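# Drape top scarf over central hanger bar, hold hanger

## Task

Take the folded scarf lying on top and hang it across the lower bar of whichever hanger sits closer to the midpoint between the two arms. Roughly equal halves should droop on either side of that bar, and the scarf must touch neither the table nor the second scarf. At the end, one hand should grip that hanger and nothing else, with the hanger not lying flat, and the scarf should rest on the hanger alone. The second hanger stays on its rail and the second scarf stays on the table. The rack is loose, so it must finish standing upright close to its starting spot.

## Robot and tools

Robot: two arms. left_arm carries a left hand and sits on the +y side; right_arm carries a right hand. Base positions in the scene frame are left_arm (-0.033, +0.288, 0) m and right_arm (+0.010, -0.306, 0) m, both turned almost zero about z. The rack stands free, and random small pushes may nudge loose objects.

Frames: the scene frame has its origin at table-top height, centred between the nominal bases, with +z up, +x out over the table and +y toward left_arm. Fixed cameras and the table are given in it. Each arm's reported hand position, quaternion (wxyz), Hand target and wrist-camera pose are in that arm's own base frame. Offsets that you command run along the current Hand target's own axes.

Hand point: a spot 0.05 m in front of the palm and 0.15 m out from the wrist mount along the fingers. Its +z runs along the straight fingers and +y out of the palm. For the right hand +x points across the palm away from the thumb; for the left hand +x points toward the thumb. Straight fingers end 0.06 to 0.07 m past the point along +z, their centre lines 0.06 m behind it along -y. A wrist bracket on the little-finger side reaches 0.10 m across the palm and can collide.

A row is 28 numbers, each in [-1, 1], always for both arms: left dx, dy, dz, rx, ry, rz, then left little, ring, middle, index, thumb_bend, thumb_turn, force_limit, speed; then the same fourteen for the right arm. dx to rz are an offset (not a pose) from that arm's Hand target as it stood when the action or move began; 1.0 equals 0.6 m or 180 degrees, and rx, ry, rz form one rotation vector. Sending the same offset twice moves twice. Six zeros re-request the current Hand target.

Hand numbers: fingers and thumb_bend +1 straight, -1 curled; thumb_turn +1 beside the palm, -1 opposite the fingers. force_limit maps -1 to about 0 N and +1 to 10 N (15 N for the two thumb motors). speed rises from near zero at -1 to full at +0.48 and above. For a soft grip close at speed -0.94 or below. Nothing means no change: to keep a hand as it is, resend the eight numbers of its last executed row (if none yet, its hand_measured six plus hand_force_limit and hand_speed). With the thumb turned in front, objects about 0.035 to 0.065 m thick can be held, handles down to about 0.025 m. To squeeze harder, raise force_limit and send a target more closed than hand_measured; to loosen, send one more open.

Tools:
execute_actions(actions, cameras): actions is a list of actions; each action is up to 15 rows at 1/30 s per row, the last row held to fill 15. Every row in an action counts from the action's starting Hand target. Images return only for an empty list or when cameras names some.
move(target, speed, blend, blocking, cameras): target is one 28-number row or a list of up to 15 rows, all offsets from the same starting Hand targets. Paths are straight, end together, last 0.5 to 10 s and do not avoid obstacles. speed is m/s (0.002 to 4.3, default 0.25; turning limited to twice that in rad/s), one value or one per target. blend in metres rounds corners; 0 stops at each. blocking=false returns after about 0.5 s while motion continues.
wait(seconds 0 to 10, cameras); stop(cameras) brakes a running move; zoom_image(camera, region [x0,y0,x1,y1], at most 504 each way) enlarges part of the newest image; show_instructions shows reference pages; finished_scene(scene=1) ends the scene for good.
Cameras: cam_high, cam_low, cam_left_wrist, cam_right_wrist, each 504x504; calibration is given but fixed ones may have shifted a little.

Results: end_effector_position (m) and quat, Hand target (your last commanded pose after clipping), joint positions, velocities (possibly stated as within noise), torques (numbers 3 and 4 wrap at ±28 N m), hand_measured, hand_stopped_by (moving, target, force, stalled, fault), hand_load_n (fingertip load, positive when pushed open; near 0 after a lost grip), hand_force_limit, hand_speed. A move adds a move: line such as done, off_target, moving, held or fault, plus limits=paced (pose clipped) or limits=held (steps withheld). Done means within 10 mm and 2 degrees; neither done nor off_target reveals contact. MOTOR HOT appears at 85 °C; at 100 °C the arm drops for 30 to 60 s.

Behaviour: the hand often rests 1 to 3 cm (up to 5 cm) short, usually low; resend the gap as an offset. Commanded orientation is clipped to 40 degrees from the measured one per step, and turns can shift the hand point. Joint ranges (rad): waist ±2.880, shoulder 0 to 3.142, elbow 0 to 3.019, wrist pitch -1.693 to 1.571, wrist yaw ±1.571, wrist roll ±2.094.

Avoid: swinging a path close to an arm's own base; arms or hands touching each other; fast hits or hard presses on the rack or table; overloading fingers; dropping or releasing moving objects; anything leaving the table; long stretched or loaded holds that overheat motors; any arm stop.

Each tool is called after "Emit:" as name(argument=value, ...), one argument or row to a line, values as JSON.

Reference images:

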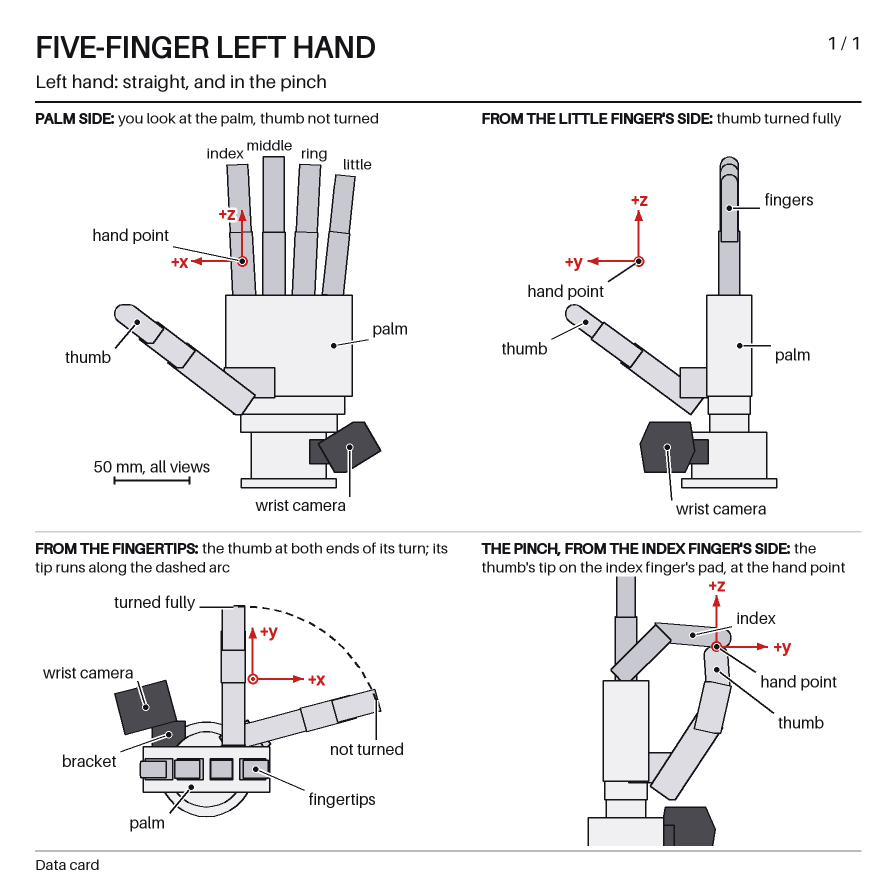

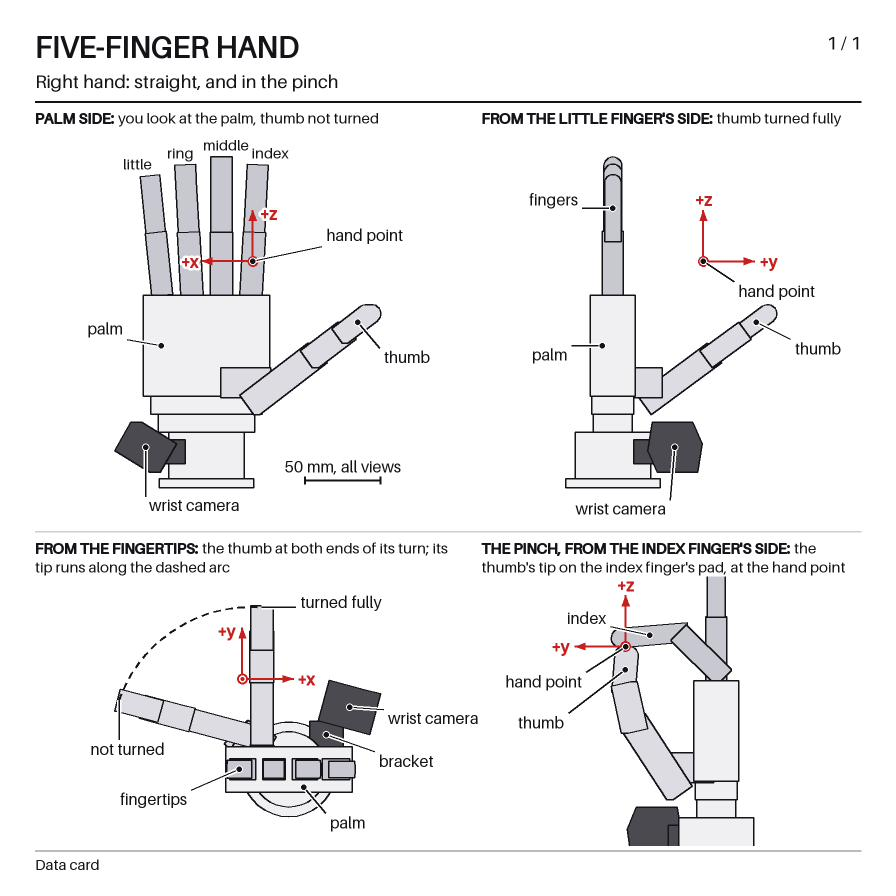

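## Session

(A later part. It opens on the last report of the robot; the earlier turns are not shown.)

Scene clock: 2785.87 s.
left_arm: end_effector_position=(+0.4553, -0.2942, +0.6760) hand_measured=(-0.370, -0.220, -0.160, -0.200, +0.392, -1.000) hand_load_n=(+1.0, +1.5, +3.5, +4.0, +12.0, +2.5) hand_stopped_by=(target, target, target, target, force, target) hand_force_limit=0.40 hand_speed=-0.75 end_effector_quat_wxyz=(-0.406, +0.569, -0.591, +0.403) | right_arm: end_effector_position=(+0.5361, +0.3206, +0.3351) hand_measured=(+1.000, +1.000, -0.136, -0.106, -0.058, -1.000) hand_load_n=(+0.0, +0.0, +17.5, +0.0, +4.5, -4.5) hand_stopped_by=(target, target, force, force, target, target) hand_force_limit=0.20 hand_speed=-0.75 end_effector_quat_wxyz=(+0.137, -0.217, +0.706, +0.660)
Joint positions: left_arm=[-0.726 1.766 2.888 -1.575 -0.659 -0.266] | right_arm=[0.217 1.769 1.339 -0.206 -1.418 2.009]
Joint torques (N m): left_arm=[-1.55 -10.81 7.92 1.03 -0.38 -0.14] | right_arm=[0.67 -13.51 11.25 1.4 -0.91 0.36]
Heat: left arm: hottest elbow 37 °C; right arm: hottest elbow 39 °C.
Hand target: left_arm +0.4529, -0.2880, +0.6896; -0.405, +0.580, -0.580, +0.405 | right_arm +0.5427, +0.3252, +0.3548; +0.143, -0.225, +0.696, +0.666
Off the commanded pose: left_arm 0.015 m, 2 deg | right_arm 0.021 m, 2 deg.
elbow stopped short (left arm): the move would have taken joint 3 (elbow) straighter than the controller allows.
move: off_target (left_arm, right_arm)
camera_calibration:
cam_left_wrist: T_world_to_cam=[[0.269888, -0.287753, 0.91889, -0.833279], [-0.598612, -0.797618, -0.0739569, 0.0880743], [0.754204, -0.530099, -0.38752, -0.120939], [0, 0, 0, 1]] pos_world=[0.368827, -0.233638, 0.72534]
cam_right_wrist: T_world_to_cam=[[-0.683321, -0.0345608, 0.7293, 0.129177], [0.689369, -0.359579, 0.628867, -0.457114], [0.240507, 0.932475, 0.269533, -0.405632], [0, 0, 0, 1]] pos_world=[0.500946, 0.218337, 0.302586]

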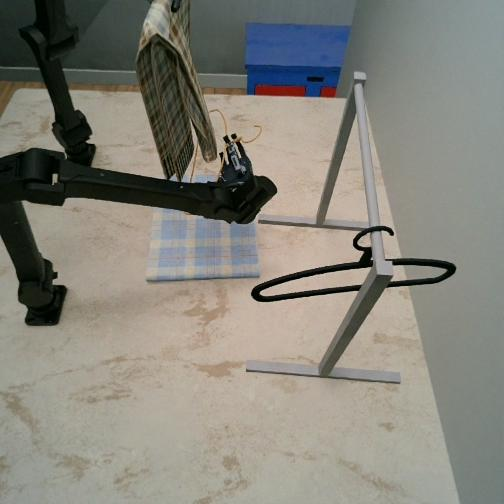

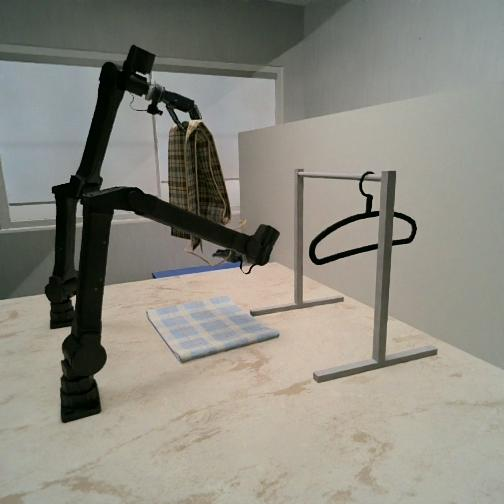

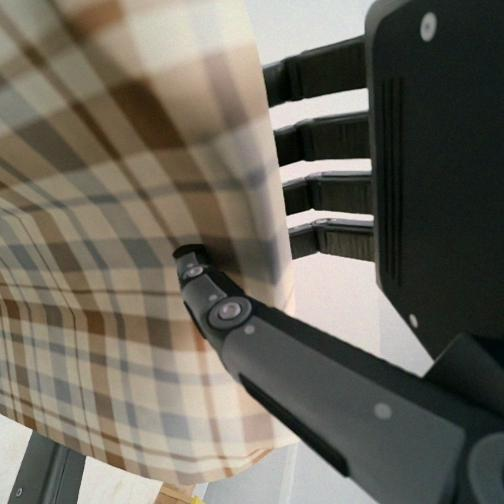

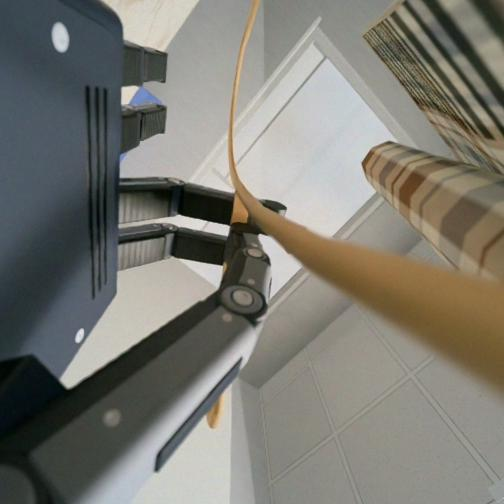

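Emit:
move(
  target=[-0.0333,0.079,0.0022,0,0,0,-0.37,-0.22,-0.16,-0.20,0.385,-1,0.4,-0.75,0,0,0,0,0,0,1,1,-0.65,-0.65,-0.06,-1,0.2,-0.75],
  speed=0.08,
  cameras=["all"],
)

Emit:
zoom_image(
  camera="cam_high",
  region=[120, 60, 260, 240],
)

Emit:
zoom_image(
  camera="cam_right_wrist",
  region=[200, 0, 504, 400],
)

Emit:
zoom_image(
  camera="cam_low",
  region=[140, 100, 280, 290],
)

Scene clock: 2807.00 s.
left_arm: end_effector_position=(+0.4371, -0.2798, +0.6234) hand_measured=(-0.370, -0.220, -0.160, -0.200, +0.392, -1.000) hand_load_n=(+1.0, +1.5, +3.5, +4.0, +12.5, +2.5) hand_stopped_by=(target, target, target, target, force, target) hand_force_limit=0.40 hand_speed=-0.75 end_effector_quat_wxyz=(-0.395, +0.582, -0.598, +0.385) | right_arm: end_effector_position=(+0.5361, +0.3206, +0.3351) hand_measured=(+1.000, +1.000, -0.136, -0.106, -0.058, -1.000) hand_load_n=(+0.0, +0.0, +17.5, +0.0, +4.5, -4.5) hand_stopped_by=(target, target, force, force, target, target) hand_force_limit=0.20 hand_speed=-0.75 end_effector_quat_wxyz=(+0.137, -0.217, +0.706, +0.660)
Joint positions: left_arm=[-0.725 1.469 2.284 -1.331 -0.656 -0.306] | right_arm=[0.217 1.769 1.339 -0.206 -1.418 2.009]
Joint torques (N m): left_arm=[-0.32 -10.81 7.38 2.7 0.04 0.13] | right_arm=[0.44 -13.22 11.21 1.48 -0.93 0.35]
Heat: left arm: hottest elbow 38 °C; right arm: hottest elbow 39 °C.
Hand target: left_arm +0.4379, -0.2680, +0.6446; -0.405, +0.580, -0.580, +0.405 | right_arm +0.5427, +0.3252, +0.3548; +0.143, -0.225, +0.696, +0.666
Off the commanded pose: left_arm 0.024 m, 3 deg | right_arm 0.021 m, 2 deg.
move: off_target (left_arm, right_arm)
camera_calibration:
cam_left_wrist: T_world_to_cam=[[0.317729, -0.287093, 0.903674, -0.787079], [-0.590766, -0.805404, -0.0481618, 0.0630447], [0.74165, -0.518557, -0.425505, -0.0874355], [0, 0, 0, 1]] pos_world=[0.352169, -0.220529, 0.677095]
cam_right_wrist: T_world_to_cam=[[-0.683321, -0.0345608, 0.7293, 0.129177], [0.689369, -0.359579, 0.628867, -0.457114], [0.240507, 0.932475, 0.269533, -0.405632], [0, 0, 0, 1]] pos_world=[0.500946, 0.218337, 0.302586]

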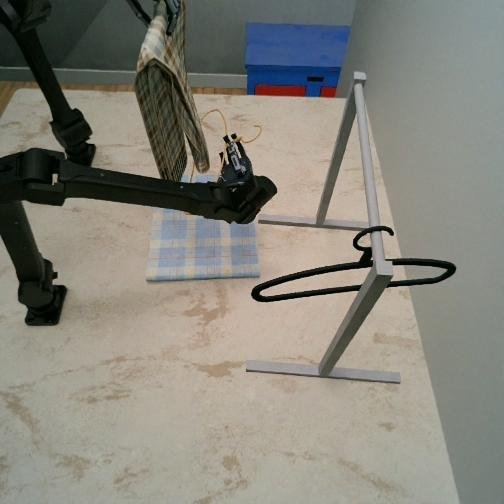

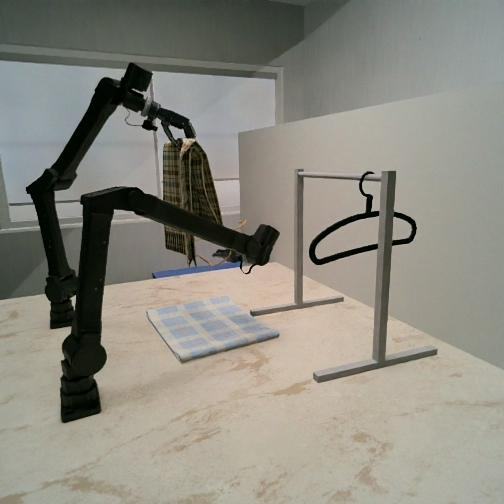

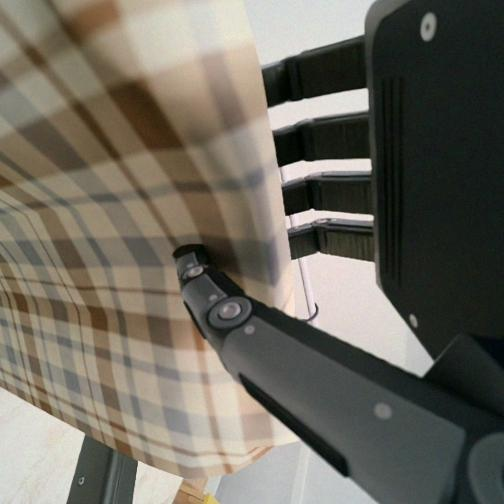

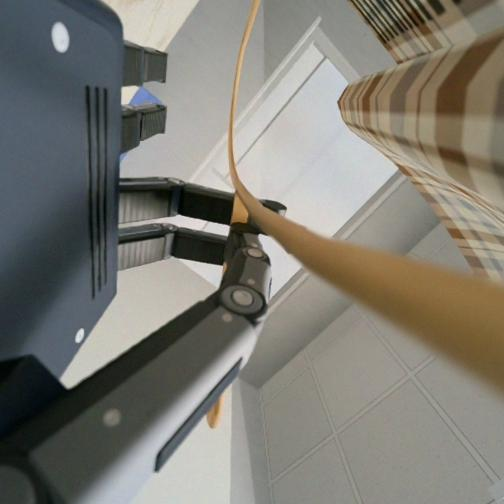

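Scaled by 2.800 from the camera's 504x504 image, which has a finer 720x720 frame.

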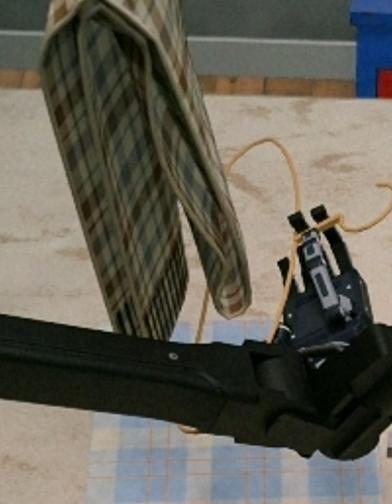

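Scaled by 1.260 from the camera's 504x504 image, which has a finer 720x720 frame.

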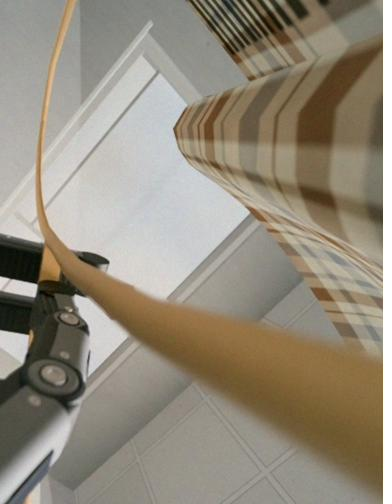

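Scaled by 2.653 from the camera's 504x504 image, which has a finer 720x720 frame.

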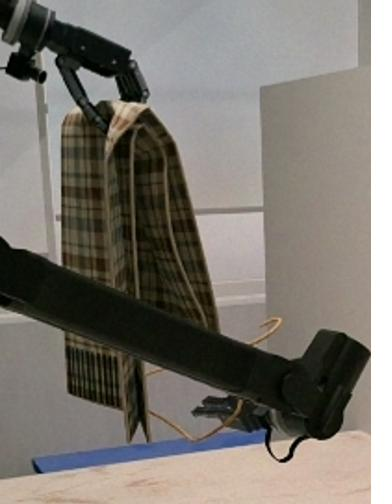

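Emit:
move(
  target=[-0.0167,0.0212,0.0148,0,0.0261,0.0095,-0.37,-0.22,-0.16,-0.20,0.385,-1,0.4,-0.75,0,0,0,0,0,0,1,1,-0.65,-0.65,-0.06,-1,0.2,-0.75],
  speed=0.08,
  cameras=["cam_high","cam_right_wrist","cam_low"],
)

Emit:
zoom_image(
  camera="cam_high",
  region=[140, 100, 240, 220],
)

Emit:
zoom_image(
  camera="cam_right_wrist",
  region=[200, 0, 504, 400],
)

Scene clock: 2869.07 s.
left_arm: end_effector_position=(+0.4472, -0.2656, +0.6040) hand_measured=(-0.370, -0.220, -0.160, -0.200, +0.392, -1.000) hand_load_n=(+1.5, +1.5, +3.5, +4.0, +12.0, +2.5) hand_stopped_by=(target, target, target, target, force, target) hand_force_limit=0.40 hand_speed=-0.75 end_effector_quat_wxyz=(+0.375, -0.564, +0.619, -0.397) | right_arm: end_effector_position=(+0.5361, +0.3206, +0.3351) hand_measured=(+1.000, +1.000, -0.136, -0.106, -0.058, -1.000) hand_load_n=(+0.0, +0.0, +17.5, +0.0, +5.0, -4.5) hand_stopped_by=(target, target, force, force, target, target) hand_force_limit=0.20 hand_speed=-0.75 end_effector_quat_wxyz=(+0.137, -0.217, +0.706, +0.660)
Joint positions: left_arm=[-0.646 1.398 2.136 -1.22 -0.518 -0.235] | right_arm=[0.217 1.769 1.339 -0.206 -1.418 2.009]
Joint torques (N m): left_arm=[-0.38 -10.81 7.98 2.76 0.08 0.16] | right_arm=[0.91 -13.63 11.37 1.4 -0.93 0.31]
Heat: left arm: hottest elbow 36 °C; right arm: hottest elbow 39 °C.
Hand target: left_arm +0.4419, -0.2580, +0.6297; +0.387, -0.554, +0.604, -0.423 | right_arm +0.5427, +0.3252, +0.3548; +0.143, -0.225, +0.696, +0.666
Off the commanded pose: left_arm 0.027 m, 4 deg | right_arm 0.021 m, 2 deg.
move: off_target (left_arm, right_arm)
camera_calibration:
cam_right_wrist: T_world_to_cam=[[-0.683321, -0.0345608, 0.7293, 0.129177], [0.689369, -0.359579, 0.628867, -0.457114], [0.240507, 0.932475, 0.269533, -0.405632], [0, 0, 0, 1]] pos_world=[0.500946, 0.218337, 0.302586]
Images, in order (width x height): cam_high 504x504, cam_low 504x504, cam_right_wrist 504x504.

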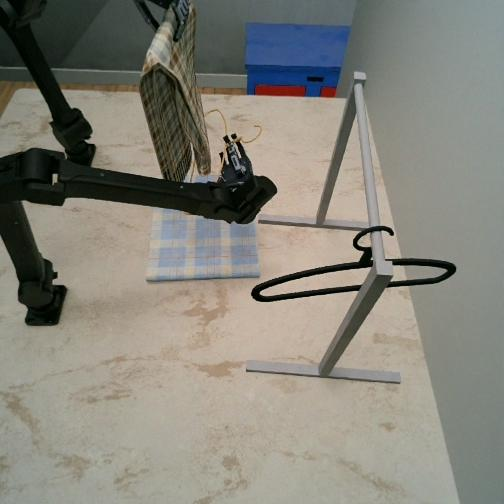

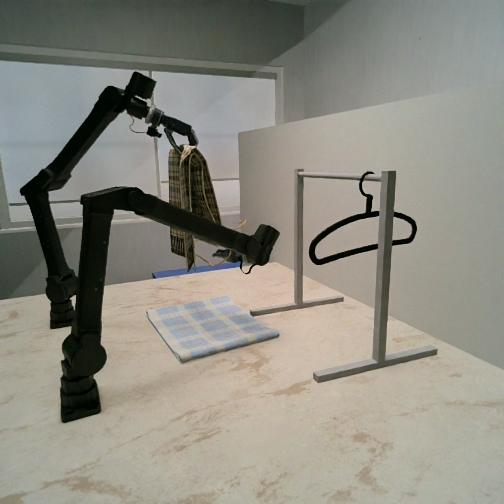

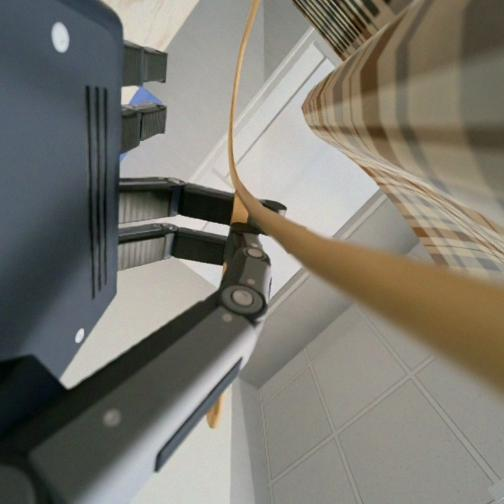

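Scaled by 4.200 from the camera's 504x504 image, which has a finer 720x720 frame.

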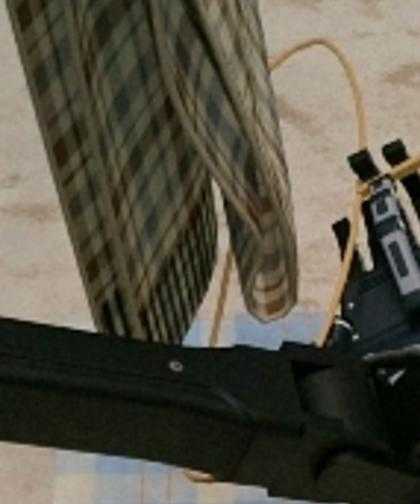

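Scaled by 1.260 from the camera's 504x504 image, which has a finer 720x720 frame.

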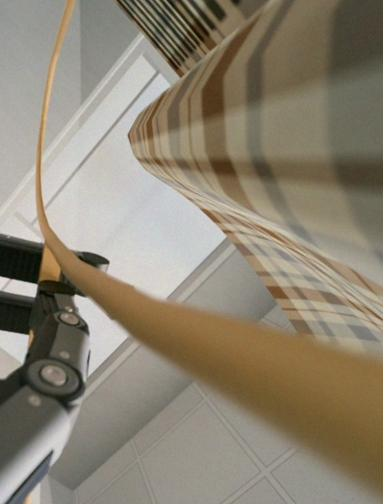

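Emit:
move(
  target=[0,0.0817,0.0191,0,0,0,-0.37,-0.22,-0.16,-0.20,0.385,-1,0.4,-0.75,0,0,0,0,0,0,1,1,-0.65,-0.65,-0.06,-1,0.2,-0.75],
  speed=0.08,
  cameras=["cam_high","cam_right_wrist","cam_low"],
)

Emit:
zoom_image(
  camera="cam_high",
  region=[140, 100, 240, 220],
)

Emit:
zoom_image(
  camera="cam_right_wrist",
  region=[200, 0, 504, 400],
)

Scene clock: 2929.37 s.
left_arm: end_effector_position=(+0.4422, -0.2618, +0.5522) hand_measured=(-0.370, -0.220, -0.160, -0.200, +0.392, -1.000) hand_load_n=(+1.5, +1.5, +3.5, +4.0, +12.0, +3.0) hand_stopped_by=(target, target, target, target, force, target) hand_force_limit=0.40 hand_speed=-0.75 end_effector_quat_wxyz=(+0.375, -0.564, +0.620, -0.395) | right_arm: end_effector_position=(+0.5361, +0.3206, +0.3351) hand_measured=(+1.000, +1.000, -0.136, -0.106, -0.058, -1.000) hand_load_n=(+0.0, +0.0, +17.5, +0.0, +4.5, -4.5) hand_stopped_by=(target, target, force, force, target, target) hand_force_limit=0.20 hand_speed=-0.75 end_effector_quat_wxyz=(+0.137, -0.217, +0.706, +0.660)
Joint positions: left_arm=[-0.646 1.286 1.863 -1.064 -0.518 -0.235] | right_arm=[0.217 1.769 1.339 -0.206 -1.418 2.009]
Joint torques (N m): left_arm=[-1.08 -9.99 8.85 2.77 -0.24 0.14] | right_arm=[0.56 -13.51 11.36 1.36 -0.94 0.36]
Heat: left arm: hottest elbow 37 °C; right arm: hottest elbow 39 °C.
Hand target: left_arm +0.4358, -0.2575, +0.5797; +0.387, -0.554, +0.604, -0.423 | right_arm +0.5427, +0.3252, +0.3548; +0.143, -0.225, +0.696, +0.666
Off the commanded pose: left_arm 0.029 m, 4 deg | right_arm 0.021 m, 2 deg.
move: off_target (left_arm, right_arm)
camera_calibration:
cam_right_wrist: T_world_to_cam=[[-0.683321, -0.0345608, 0.7293, 0.129177], [0.689369, -0.359579, 0.628867, -0.457114], [0.240507, 0.932475, 0.269533, -0.405632], [0, 0, 0, 1]] pos_world=[0.500946, 0.218337, 0.302586]
Images, in order (width x height): cam_high 504x504, cam_low 504x504, cam_right_wrist 504x504.

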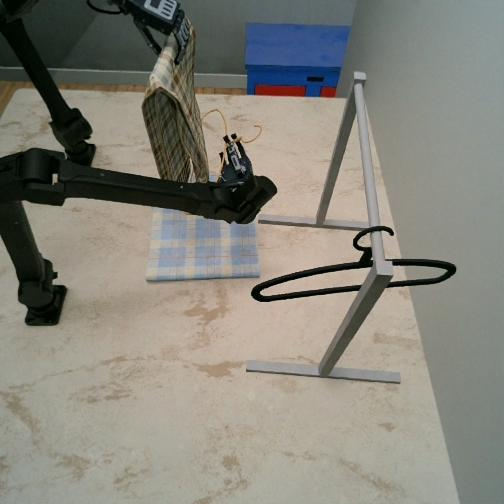

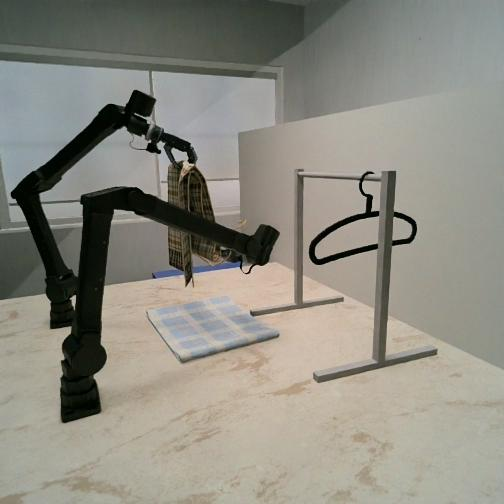

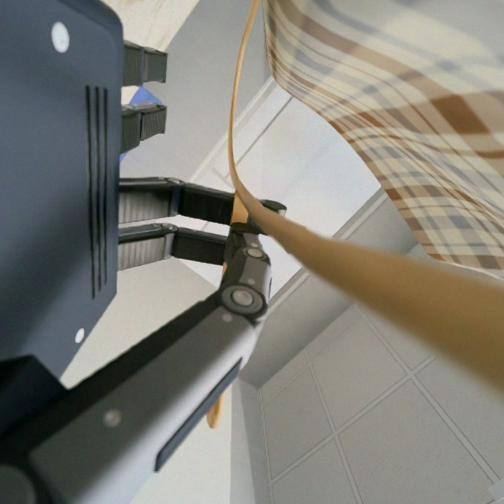

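Scaled by 4.200 from the camera's 504x504 image, which has a finer 720x720 frame.

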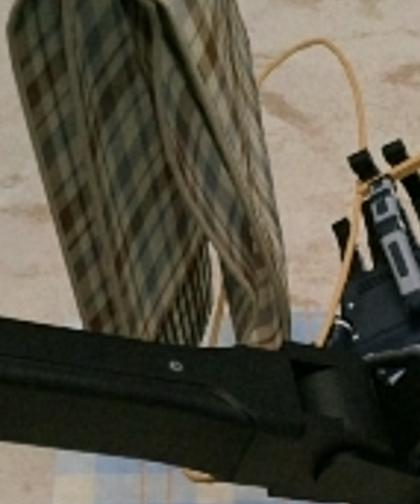

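Scaled by 1.260 from the camera's 504x504 image, which has a finer 720x720 frame.

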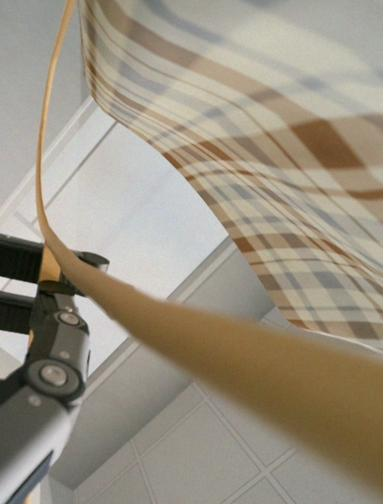

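Emit:
zoom_image(
  camera="cam_right_wrist",
  region=[220, 0, 320, 100],
)

Emit:
zoom_image(
  camera="cam_low",
  region=[150, 150, 280, 300],
)

Scaled by 5.040 from the camera's 504x504 image, which has a finer 720x720 frame.

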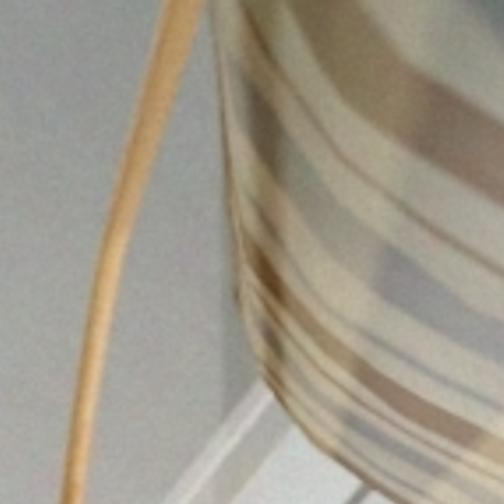

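Scaled by 3.360 from the camera's 504x504 image, which has a finer 720x720 frame.

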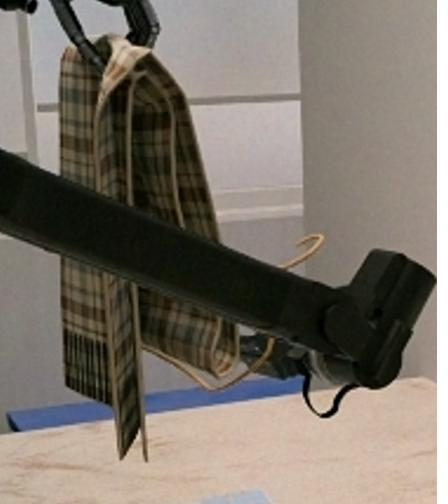

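Emit:
move(
  target=[0.0028,0.0922,0.0392,0,0,0,-0.37,-0.22,-0.16,-0.20,0.385,-1,0.4,-0.75,0,0,0,0,0,0,1,1,-0.65,-0.65,-0.06,-1,0.2,-0.75],
  speed=0.08,
  cameras=["cam_high","cam_right_wrist","cam_low"],
)

Emit:
zoom_image(
  camera="cam_high",
  region=[140, 80, 260, 220],
)

Emit:
zoom_image(
  camera="cam_low",
  region=[150, 150, 280, 310],
)

Scene clock: 2958.43 s.
left_arm: end_effector_position=(+0.4426, -0.2621, +0.4917) hand_measured=(-0.370, -0.220, -0.160, -0.200, +0.392, -1.000) hand_load_n=(+1.0, +1.5, +3.5, +4.0, +12.5, +2.5) hand_stopped_by=(target, target, target, target, force, target) hand_force_limit=0.40 hand_speed=-0.75 end_effector_quat_wxyz=(+0.375, -0.564, +0.620, -0.395) | right_arm: end_effector_position=(+0.5361, +0.3206, +0.3351) hand_measured=(+1.000, +1.000, -0.136, -0.106, -0.058, -1.000) hand_load_n=(+0.0, +0.0, +17.0, +0.0, +4.5, -4.5) hand_stopped_by=(target, target, force, force, target, target) hand_force_limit=0.20 hand_speed=-0.75 end_effector_quat_wxyz=(+0.137, -0.217, +0.706, +0.660)
Joint positions: left_arm=[-0.646 1.208 1.618 -0.897 -0.518 -0.235] | right_arm=[0.217 1.769 1.339 -0.206 -1.418 2.009]
Joint torques (N m): left_arm=[-1.14 -9.41 9.46 2.74 -0.2 0.13] | right_arm=[0.79 -13.51 11.28 1.36 -0.9 0.34]
Heat: left arm: hottest elbow 37 °C; right arm: hottest elbow 40 °C.
Hand target: left_arm +0.4388, -0.2595, +0.5196; +0.387, -0.554, +0.604, -0.423 | right_arm +0.5427, +0.3252, +0.3548; +0.143, -0.225, +0.696, +0.666
Off the commanded pose: left_arm 0.028 m, 4 deg | right_arm 0.021 m, 2 deg.
move: off_target (left_arm, right_arm)
camera_calibration:
cam_right_wrist: T_world_to_cam=[[-0.683321, -0.0345608, 0.7293, 0.129177], [0.689369, -0.359579, 0.628867, -0.457114], [0.240507, 0.932475, 0.269533, -0.405632], [0, 0, 0, 1]] pos_world=[0.500946, 0.218337, 0.302586]
Images, in order (width x height): cam_high 504x504, cam_low 504x504, cam_right_wrist 504x504.

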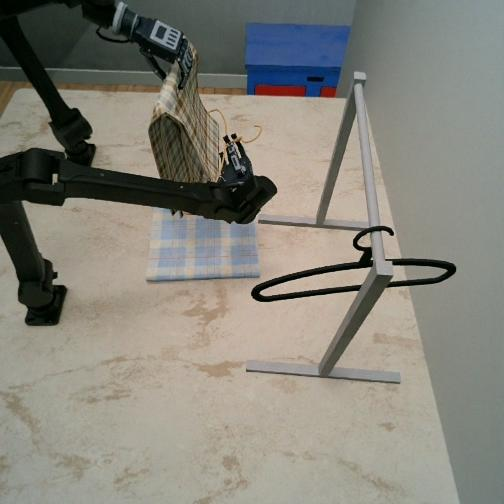

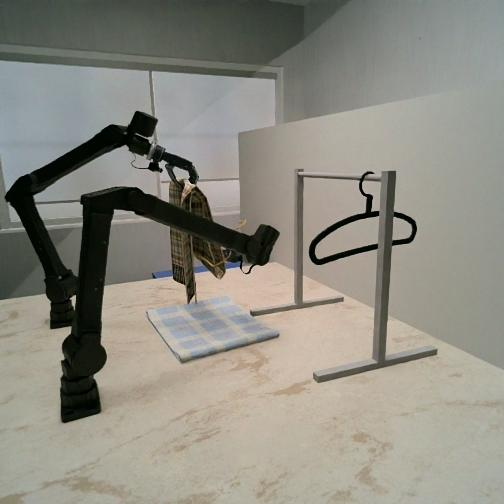

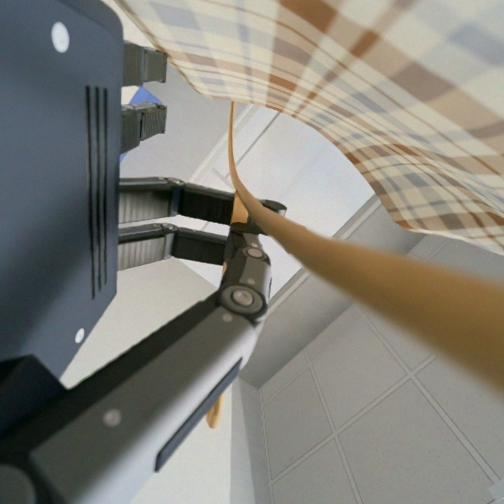

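Scaled by 3.600 from the camera's 504x504 image, which has a finer 720x720 frame.

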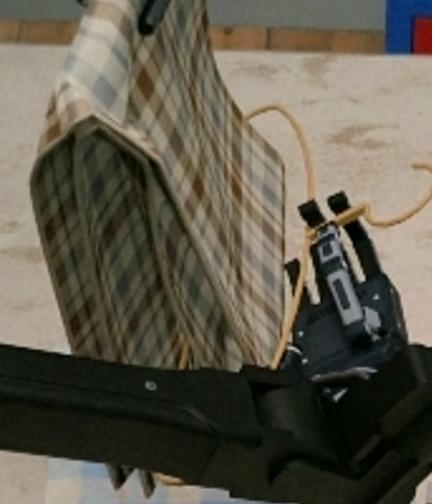

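Scaled by 3.150 from the camera's 504x504 image, which has a finer 720x720 frame.

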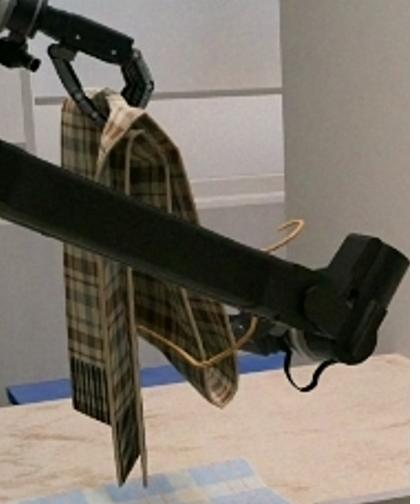

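Emit:
move(
  target=[0,0,0,0,0,0,-0.37,-0.22,-0.16,-0.20,0.385,-1,0.4,-0.75,-0.0914,0.1583,-0.0128,0,0,0,1,1,-0.65,-0.65,-0.06,-1,0.2,-0.75],
  speed=0.06,
  cameras=["cam_high","cam_right_wrist","cam_low","cam_left_wrist"],
)

Emit:
zoom_image(
  camera="cam_high",
  region=[140, 60, 260, 220],
)

Emit:
zoom_image(
  camera="cam_low",
  region=[150, 150, 280, 310],
)

Scene clock: 2981.57 s.
left_arm: end_effector_position=(+0.4426, -0.2621, +0.4917) hand_measured=(-0.370, -0.220, -0.160, -0.200, +0.392, -1.000) hand_load_n=(+1.5, +1.5, +3.5, +4.0, +12.5, +3.0) hand_stopped_by=(target, target, target, target, force, target) hand_force_limit=0.40 hand_speed=-0.75 end_effector_quat_wxyz=(+0.375, -0.564, +0.620, -0.395) | right_arm: end_effector_position=(+0.5440, +0.3221, +0.4309) hand_measured=(+1.000, +1.000, -0.136, -0.106, -0.058, -1.000) hand_load_n=(+0.0, +0.0, +19.5, +0.0, +6.0, -6.0) hand_stopped_by=(target, target, force, force, target, target) hand_force_limit=0.20 hand_speed=-0.75 end_effector_quat_wxyz=(+0.141, -0.218, +0.704, +0.661)
Joint positions: left_arm=[-0.646 1.208 1.618 -0.897 -0.518 -0.235] | right_arm=[0.217 1.711 1.516 -0.404 -1.418 2.038]
Joint torques (N m): left_arm=[-0.85 -10.05 9.47 2.65 -0.21 0.13] | right_arm=[1.03 -14.56 12.53 0.28 -0.86 0.4]
Heat: left arm: hottest elbow 39 °C; right arm: hottest elbow 40 °C.
Hand target: left_arm +0.4388, -0.2595, +0.5196; +0.387, -0.554, +0.604, -0.423 | right_arm +0.5427, +0.3254, +0.4648; +0.143, -0.225, +0.696, +0.666
Off the commanded pose: left_arm 0.028 m, 4 deg | right_arm 0.034 m, 1 deg.
move: off_target (left_arm, right_arm)
camera_calibration:
cam_left_wrist: T_world_to_cam=[[0.312127, -0.304837, 0.899806, -0.665045], [-0.647145, -0.761629, -0.0335427, 0.103421], [0.695543, -0.571835, -0.434999, -0.127365], [0, 0, 0, 1]] pos_world=[0.363094, -0.196794, 0.546477]
cam_right_wrist: T_world_to_cam=[[-0.688549, -0.0366463, 0.724263, 0.0703883], [0.684001, -0.364614, 0.631823, -0.519073], [0.240922, 0.930438, 0.27612, -0.437228], [0, 0, 0, 1]] pos_world=[0.50885, 0.220131, 0.39771]

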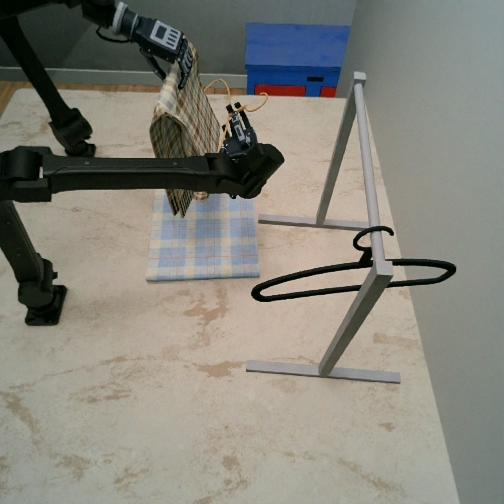

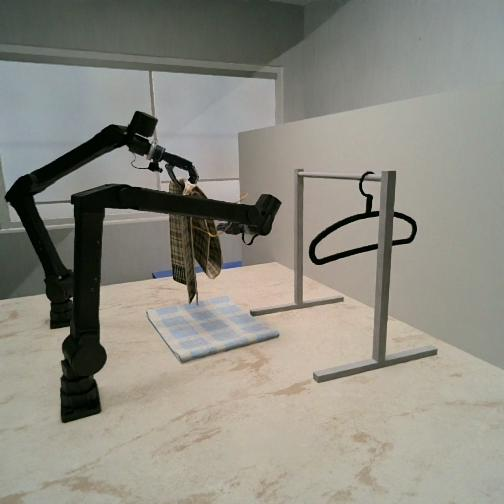

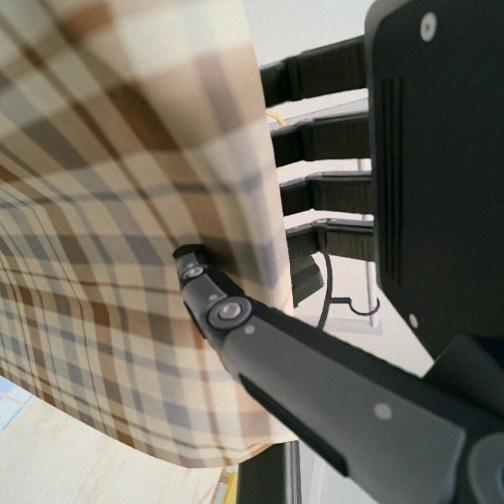

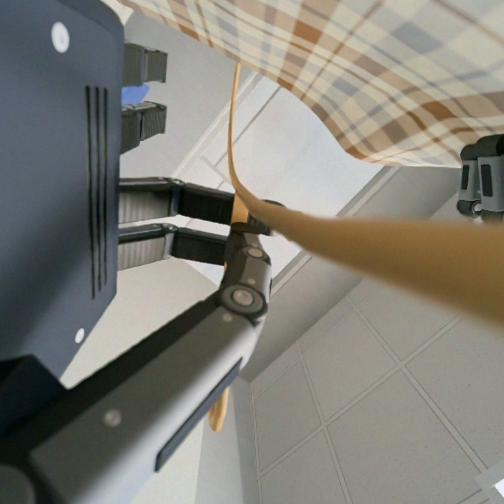

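Scaled by 3.150 from the camera's 504x504 image, which has a finer 720x720 frame.

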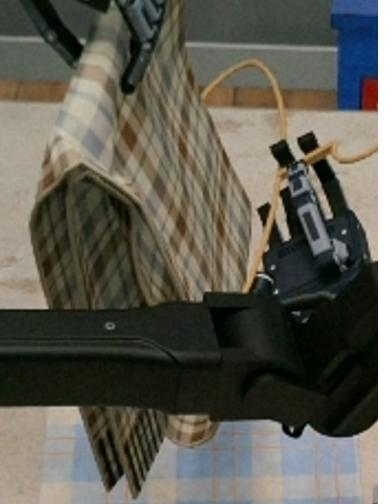

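Scaled by 3.150 from the camera's 504x504 image, which has a finer 720x720 frame.

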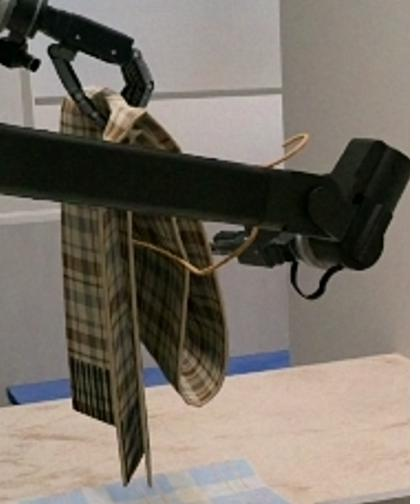

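Emit:
move(
  target=[0,0,0,0,0,0,-0.37,-0.22,-0.16,-0.20,0.385,-1,0.4,-0.75,-0.0499,0.0864,-0.007,0,0,0,1,1,-0.65,-0.65,-0.06,-1,0.2,-0.75],
  speed=0.05,
  cameras=["cam_high","cam_right_wrist","cam_low","cam_left_wrist"],
)

Emit:
zoom_image(
  camera="cam_high",
  region=[140, 40, 260, 200],
)

Emit:
zoom_image(
  camera="cam_low",
  region=[150, 150, 280, 310],
)

Scene clock: 3038.07 s.
left_arm: end_effector_position=(+0.4426, -0.2621, +0.4917) hand_measured=(-0.370, -0.220, -0.160, -0.200, +0.392, -1.000) hand_load_n=(+1.5, +1.5, +3.0, +4.5, +12.5, +3.0) hand_stopped_by=(target, target, target, target, force, target) hand_force_limit=0.40 hand_speed=-0.75 end_effector_quat_wxyz=(+0.375, -0.564, +0.620, -0.395) | right_arm: end_effector_position=(+0.5474, +0.3228, +0.4904) hand_measured=(+1.000, +1.000, -0.136, -0.106, -0.058, -1.000) hand_load_n=(+0.5, +0.0, +20.5, +0.0, +7.5, -7.0) hand_stopped_by=(target, target, force, force, target, target) hand_force_limit=0.20 hand_speed=-0.75 end_effector_quat_wxyz=(+0.142, -0.219, +0.704, +0.661)
Joint positions: left_arm=[-0.646 1.208 1.618 -0.897 -0.518 -0.235] | right_arm=[0.217 1.701 1.66 -0.555 -1.418 2.038]
Joint torques (N m): left_arm=[-0.91 -9.64 9.44 2.65 -0.21 0.11] | right_arm=[0.56 -15.15 12.82 0.23 -0.87 0.39]
Heat: left arm: hottest elbow 40 °C; right arm: hottest elbow 44 °C.
Hand target: left_arm +0.4388, -0.2595, +0.5196; +0.387, -0.554, +0.604, -0.423 | right_arm +0.5426, +0.3255, +0.5248; +0.143, -0.225, +0.696, +0.666
Off the commanded pose: left_arm 0.028 m, 4 deg | right_arm 0.035 m, 1 deg.
move: off_target (left_arm, right_arm)
camera_calibration:
cam_left_wrist: T_world_to_cam=[[0.312127, -0.304837, 0.899806, -0.665045], [-0.647145, -0.761629, -0.0335427, 0.103421], [0.695543, -0.571835, -0.434999, -0.127365], [0, 0, 0, 1]] pos_world=[0.363094, -0.196794, 0.546477]
cam_right_wrist: T_world_to_cam=[[-0.690723, -0.0371389, 0.722165, 0.0320517], [0.682088, -0.365086, 0.633615, -0.558415], [0.240121, 0.930233, 0.277505, -0.455273], [0, 0, 0, 1]] pos_world=[0.512347, 0.220831, 0.457014]

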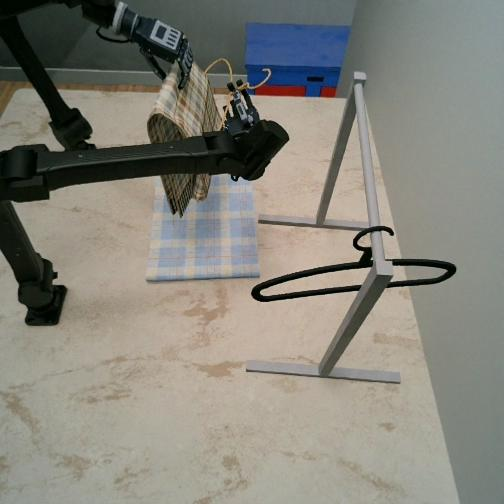

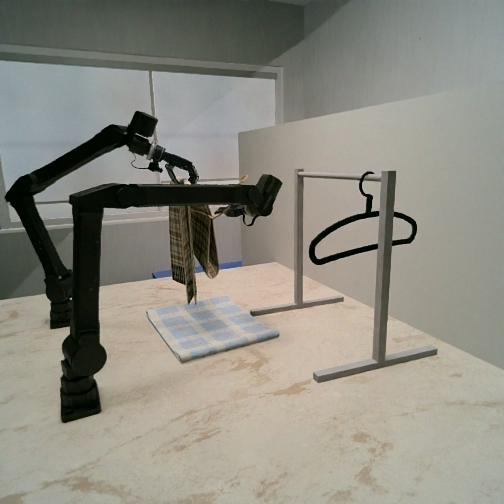

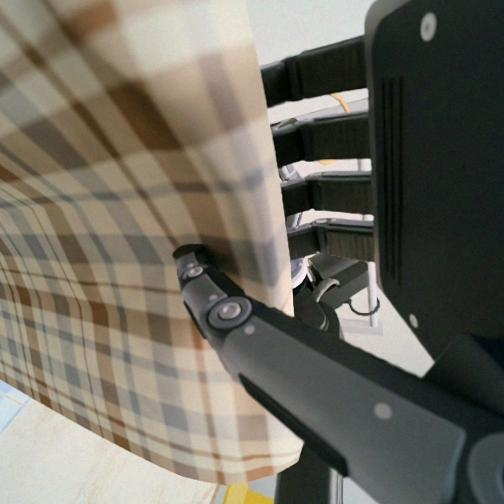

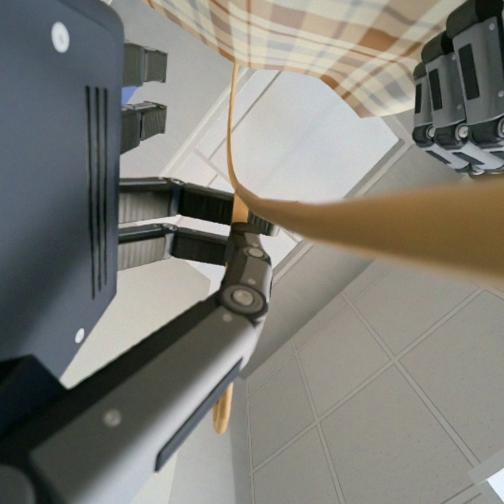

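Scaled by 3.150 from the camera's 504x504 image, which has a finer 720x720 frame.

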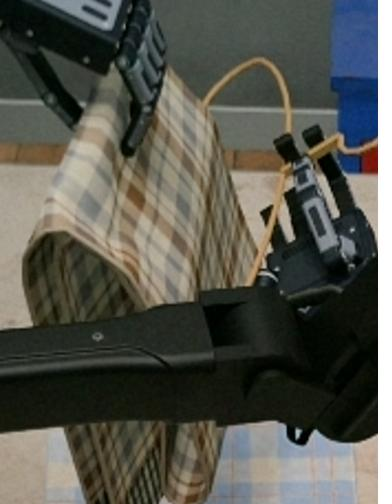

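Scaled by 3.150 from the camera's 504x504 image, which has a finer 720x720 frame.

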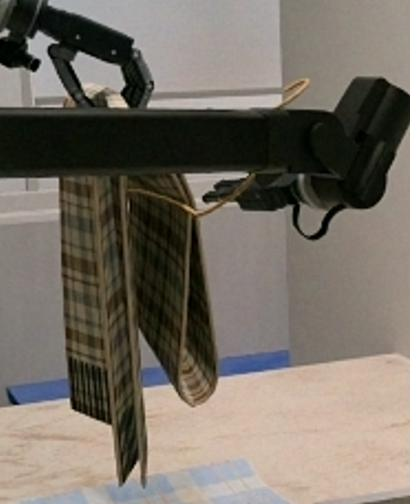

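Emit:
move(
  target=[0,0,0,0,0,0,-0.37,-0.22,-0.16,-0.20,0.385,-1,0.4,-0.75,-0.0233,0.0403,-0.0033,0,0,0,1,1,-0.65,-0.65,-0.06,-1,0.2,-0.75],
  speed=0.05,
  cameras=["cam_high","cam_right_wrist","cam_low","cam_left_wrist"],
)

Emit:
zoom_image(
  camera="cam_high",
  region=[140, 40, 260, 200],
)

Emit:
zoom_image(
  camera="cam_low",
  region=[150, 150, 280, 310],
)

Scene clock: 3055.57 s.
left_arm: end_effector_position=(+0.4426, -0.2621, +0.4917) hand_measured=(-0.370, -0.220, -0.160, -0.200, +0.392, -1.000) hand_load_n=(+1.5, +1.5, +3.0, +4.5, +12.5, +3.0) hand_stopped_by=(target, target, target, target, force, target) hand_force_limit=0.40 hand_speed=-0.75 end_effector_quat_wxyz=(+0.375, -0.564, +0.620, -0.395) | right_arm: end_effector_position=(+0.5469, +0.3237, +0.5216) hand_measured=(+1.000, +1.000, -0.136, -0.106, -0.058, -1.000) hand_load_n=(+0.0, +0.0, +21.5, +0.5, +8.5, -7.5) hand_stopped_by=(target, target, force, force, target, target) hand_force_limit=0.20 hand_speed=-0.75 end_effector_quat_wxyz=(+0.145, -0.222, +0.702, +0.661)
Joint positions: left_arm=[-0.646 1.208 1.618 -0.897 -0.518 -0.235] | right_arm=[0.218 1.701 1.74 -0.625 -1.418 2.038]
Joint torques (N m): left_arm=[-0.85 -9.64 9.48 2.78 -0.22 0.13] | right_arm=[0.44 -14.45 13.01 0.16 -0.84 0.41]
Heat: left arm: hottest elbow 40 °C; right arm: hottest elbow 45 °C.
Hand target: left_arm +0.4388, -0.2595, +0.5196; +0.387, -0.554, +0.604, -0.423 | right_arm +0.5427, +0.3255, +0.5528; +0.143, -0.225, +0.696, +0.666
Off the commanded pose: left_arm 0.028 m, 4 deg | right_arm 0.031 m, 1 deg.
joint sent to its limit (right arm) — joint 6 (wrist roll), upper limit. The joint targets are off in position, not in orientation.
move: off_target (left_arm, right_arm)
camera_calibration:
cam_left_wrist: T_world_to_cam=[[0.312127, -0.304837, 0.899806, -0.665045], [-0.647145, -0.761629, -0.0335427, 0.103421], [0.695543, -0.571835, -0.434999, -0.127365], [0, 0, 0, 1]] pos_world=[0.363094, -0.196794, 0.546477]
cam_right_wrist: T_world_to_cam=[[-0.697108, -0.0395937, 0.715872, 0.016712], [0.676934, -0.365319, 0.638986, -0.577396], [0.236222, 0.93004, 0.281469, -0.464498], [0, 0, 0, 1]] pos_world=[0.512233, 0.221729, 0.487726]

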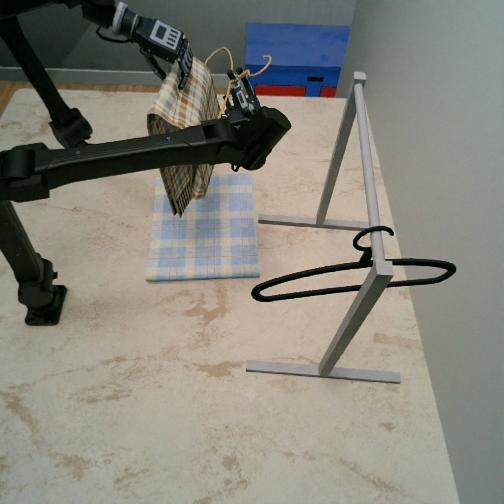

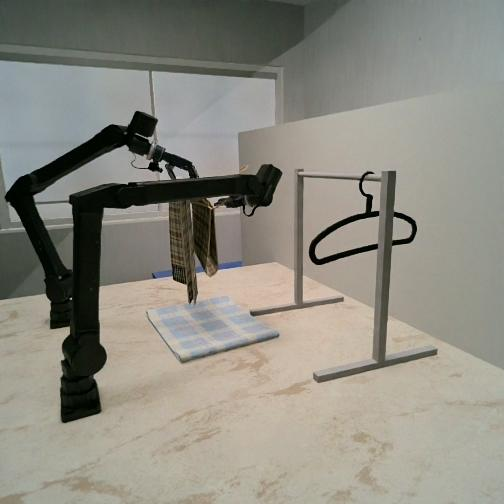

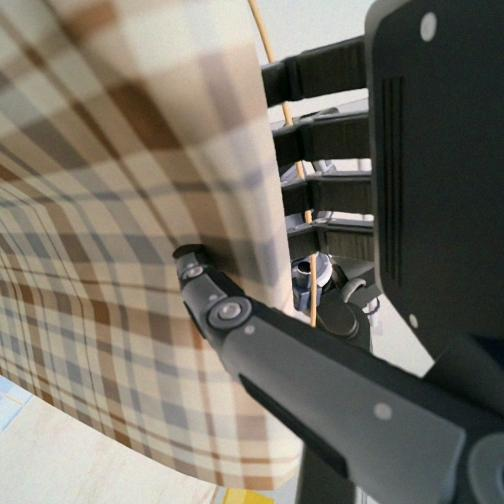

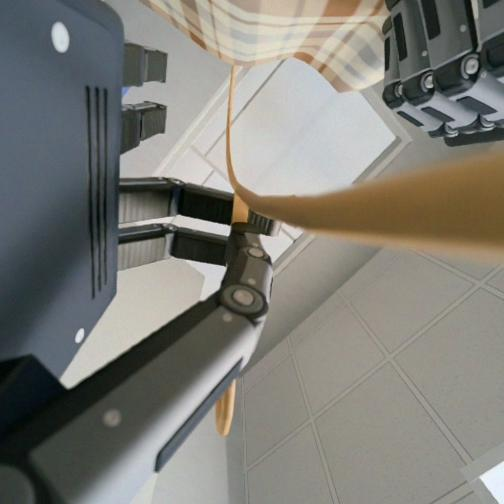

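Scaled by 3.150 from the camera's 504x504 image, which has a finer 720x720 frame.

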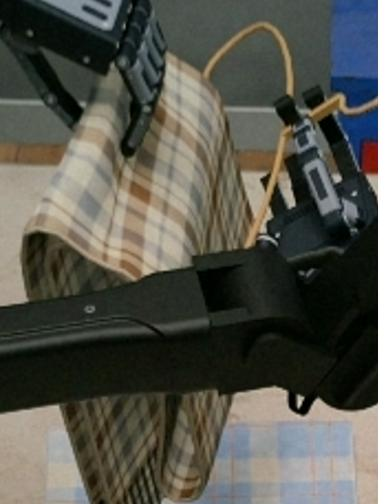

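Scaled by 3.150 from the camera's 504x504 image, which has a finer 720x720 frame.

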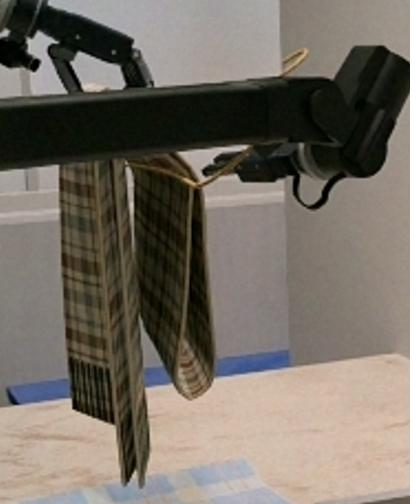

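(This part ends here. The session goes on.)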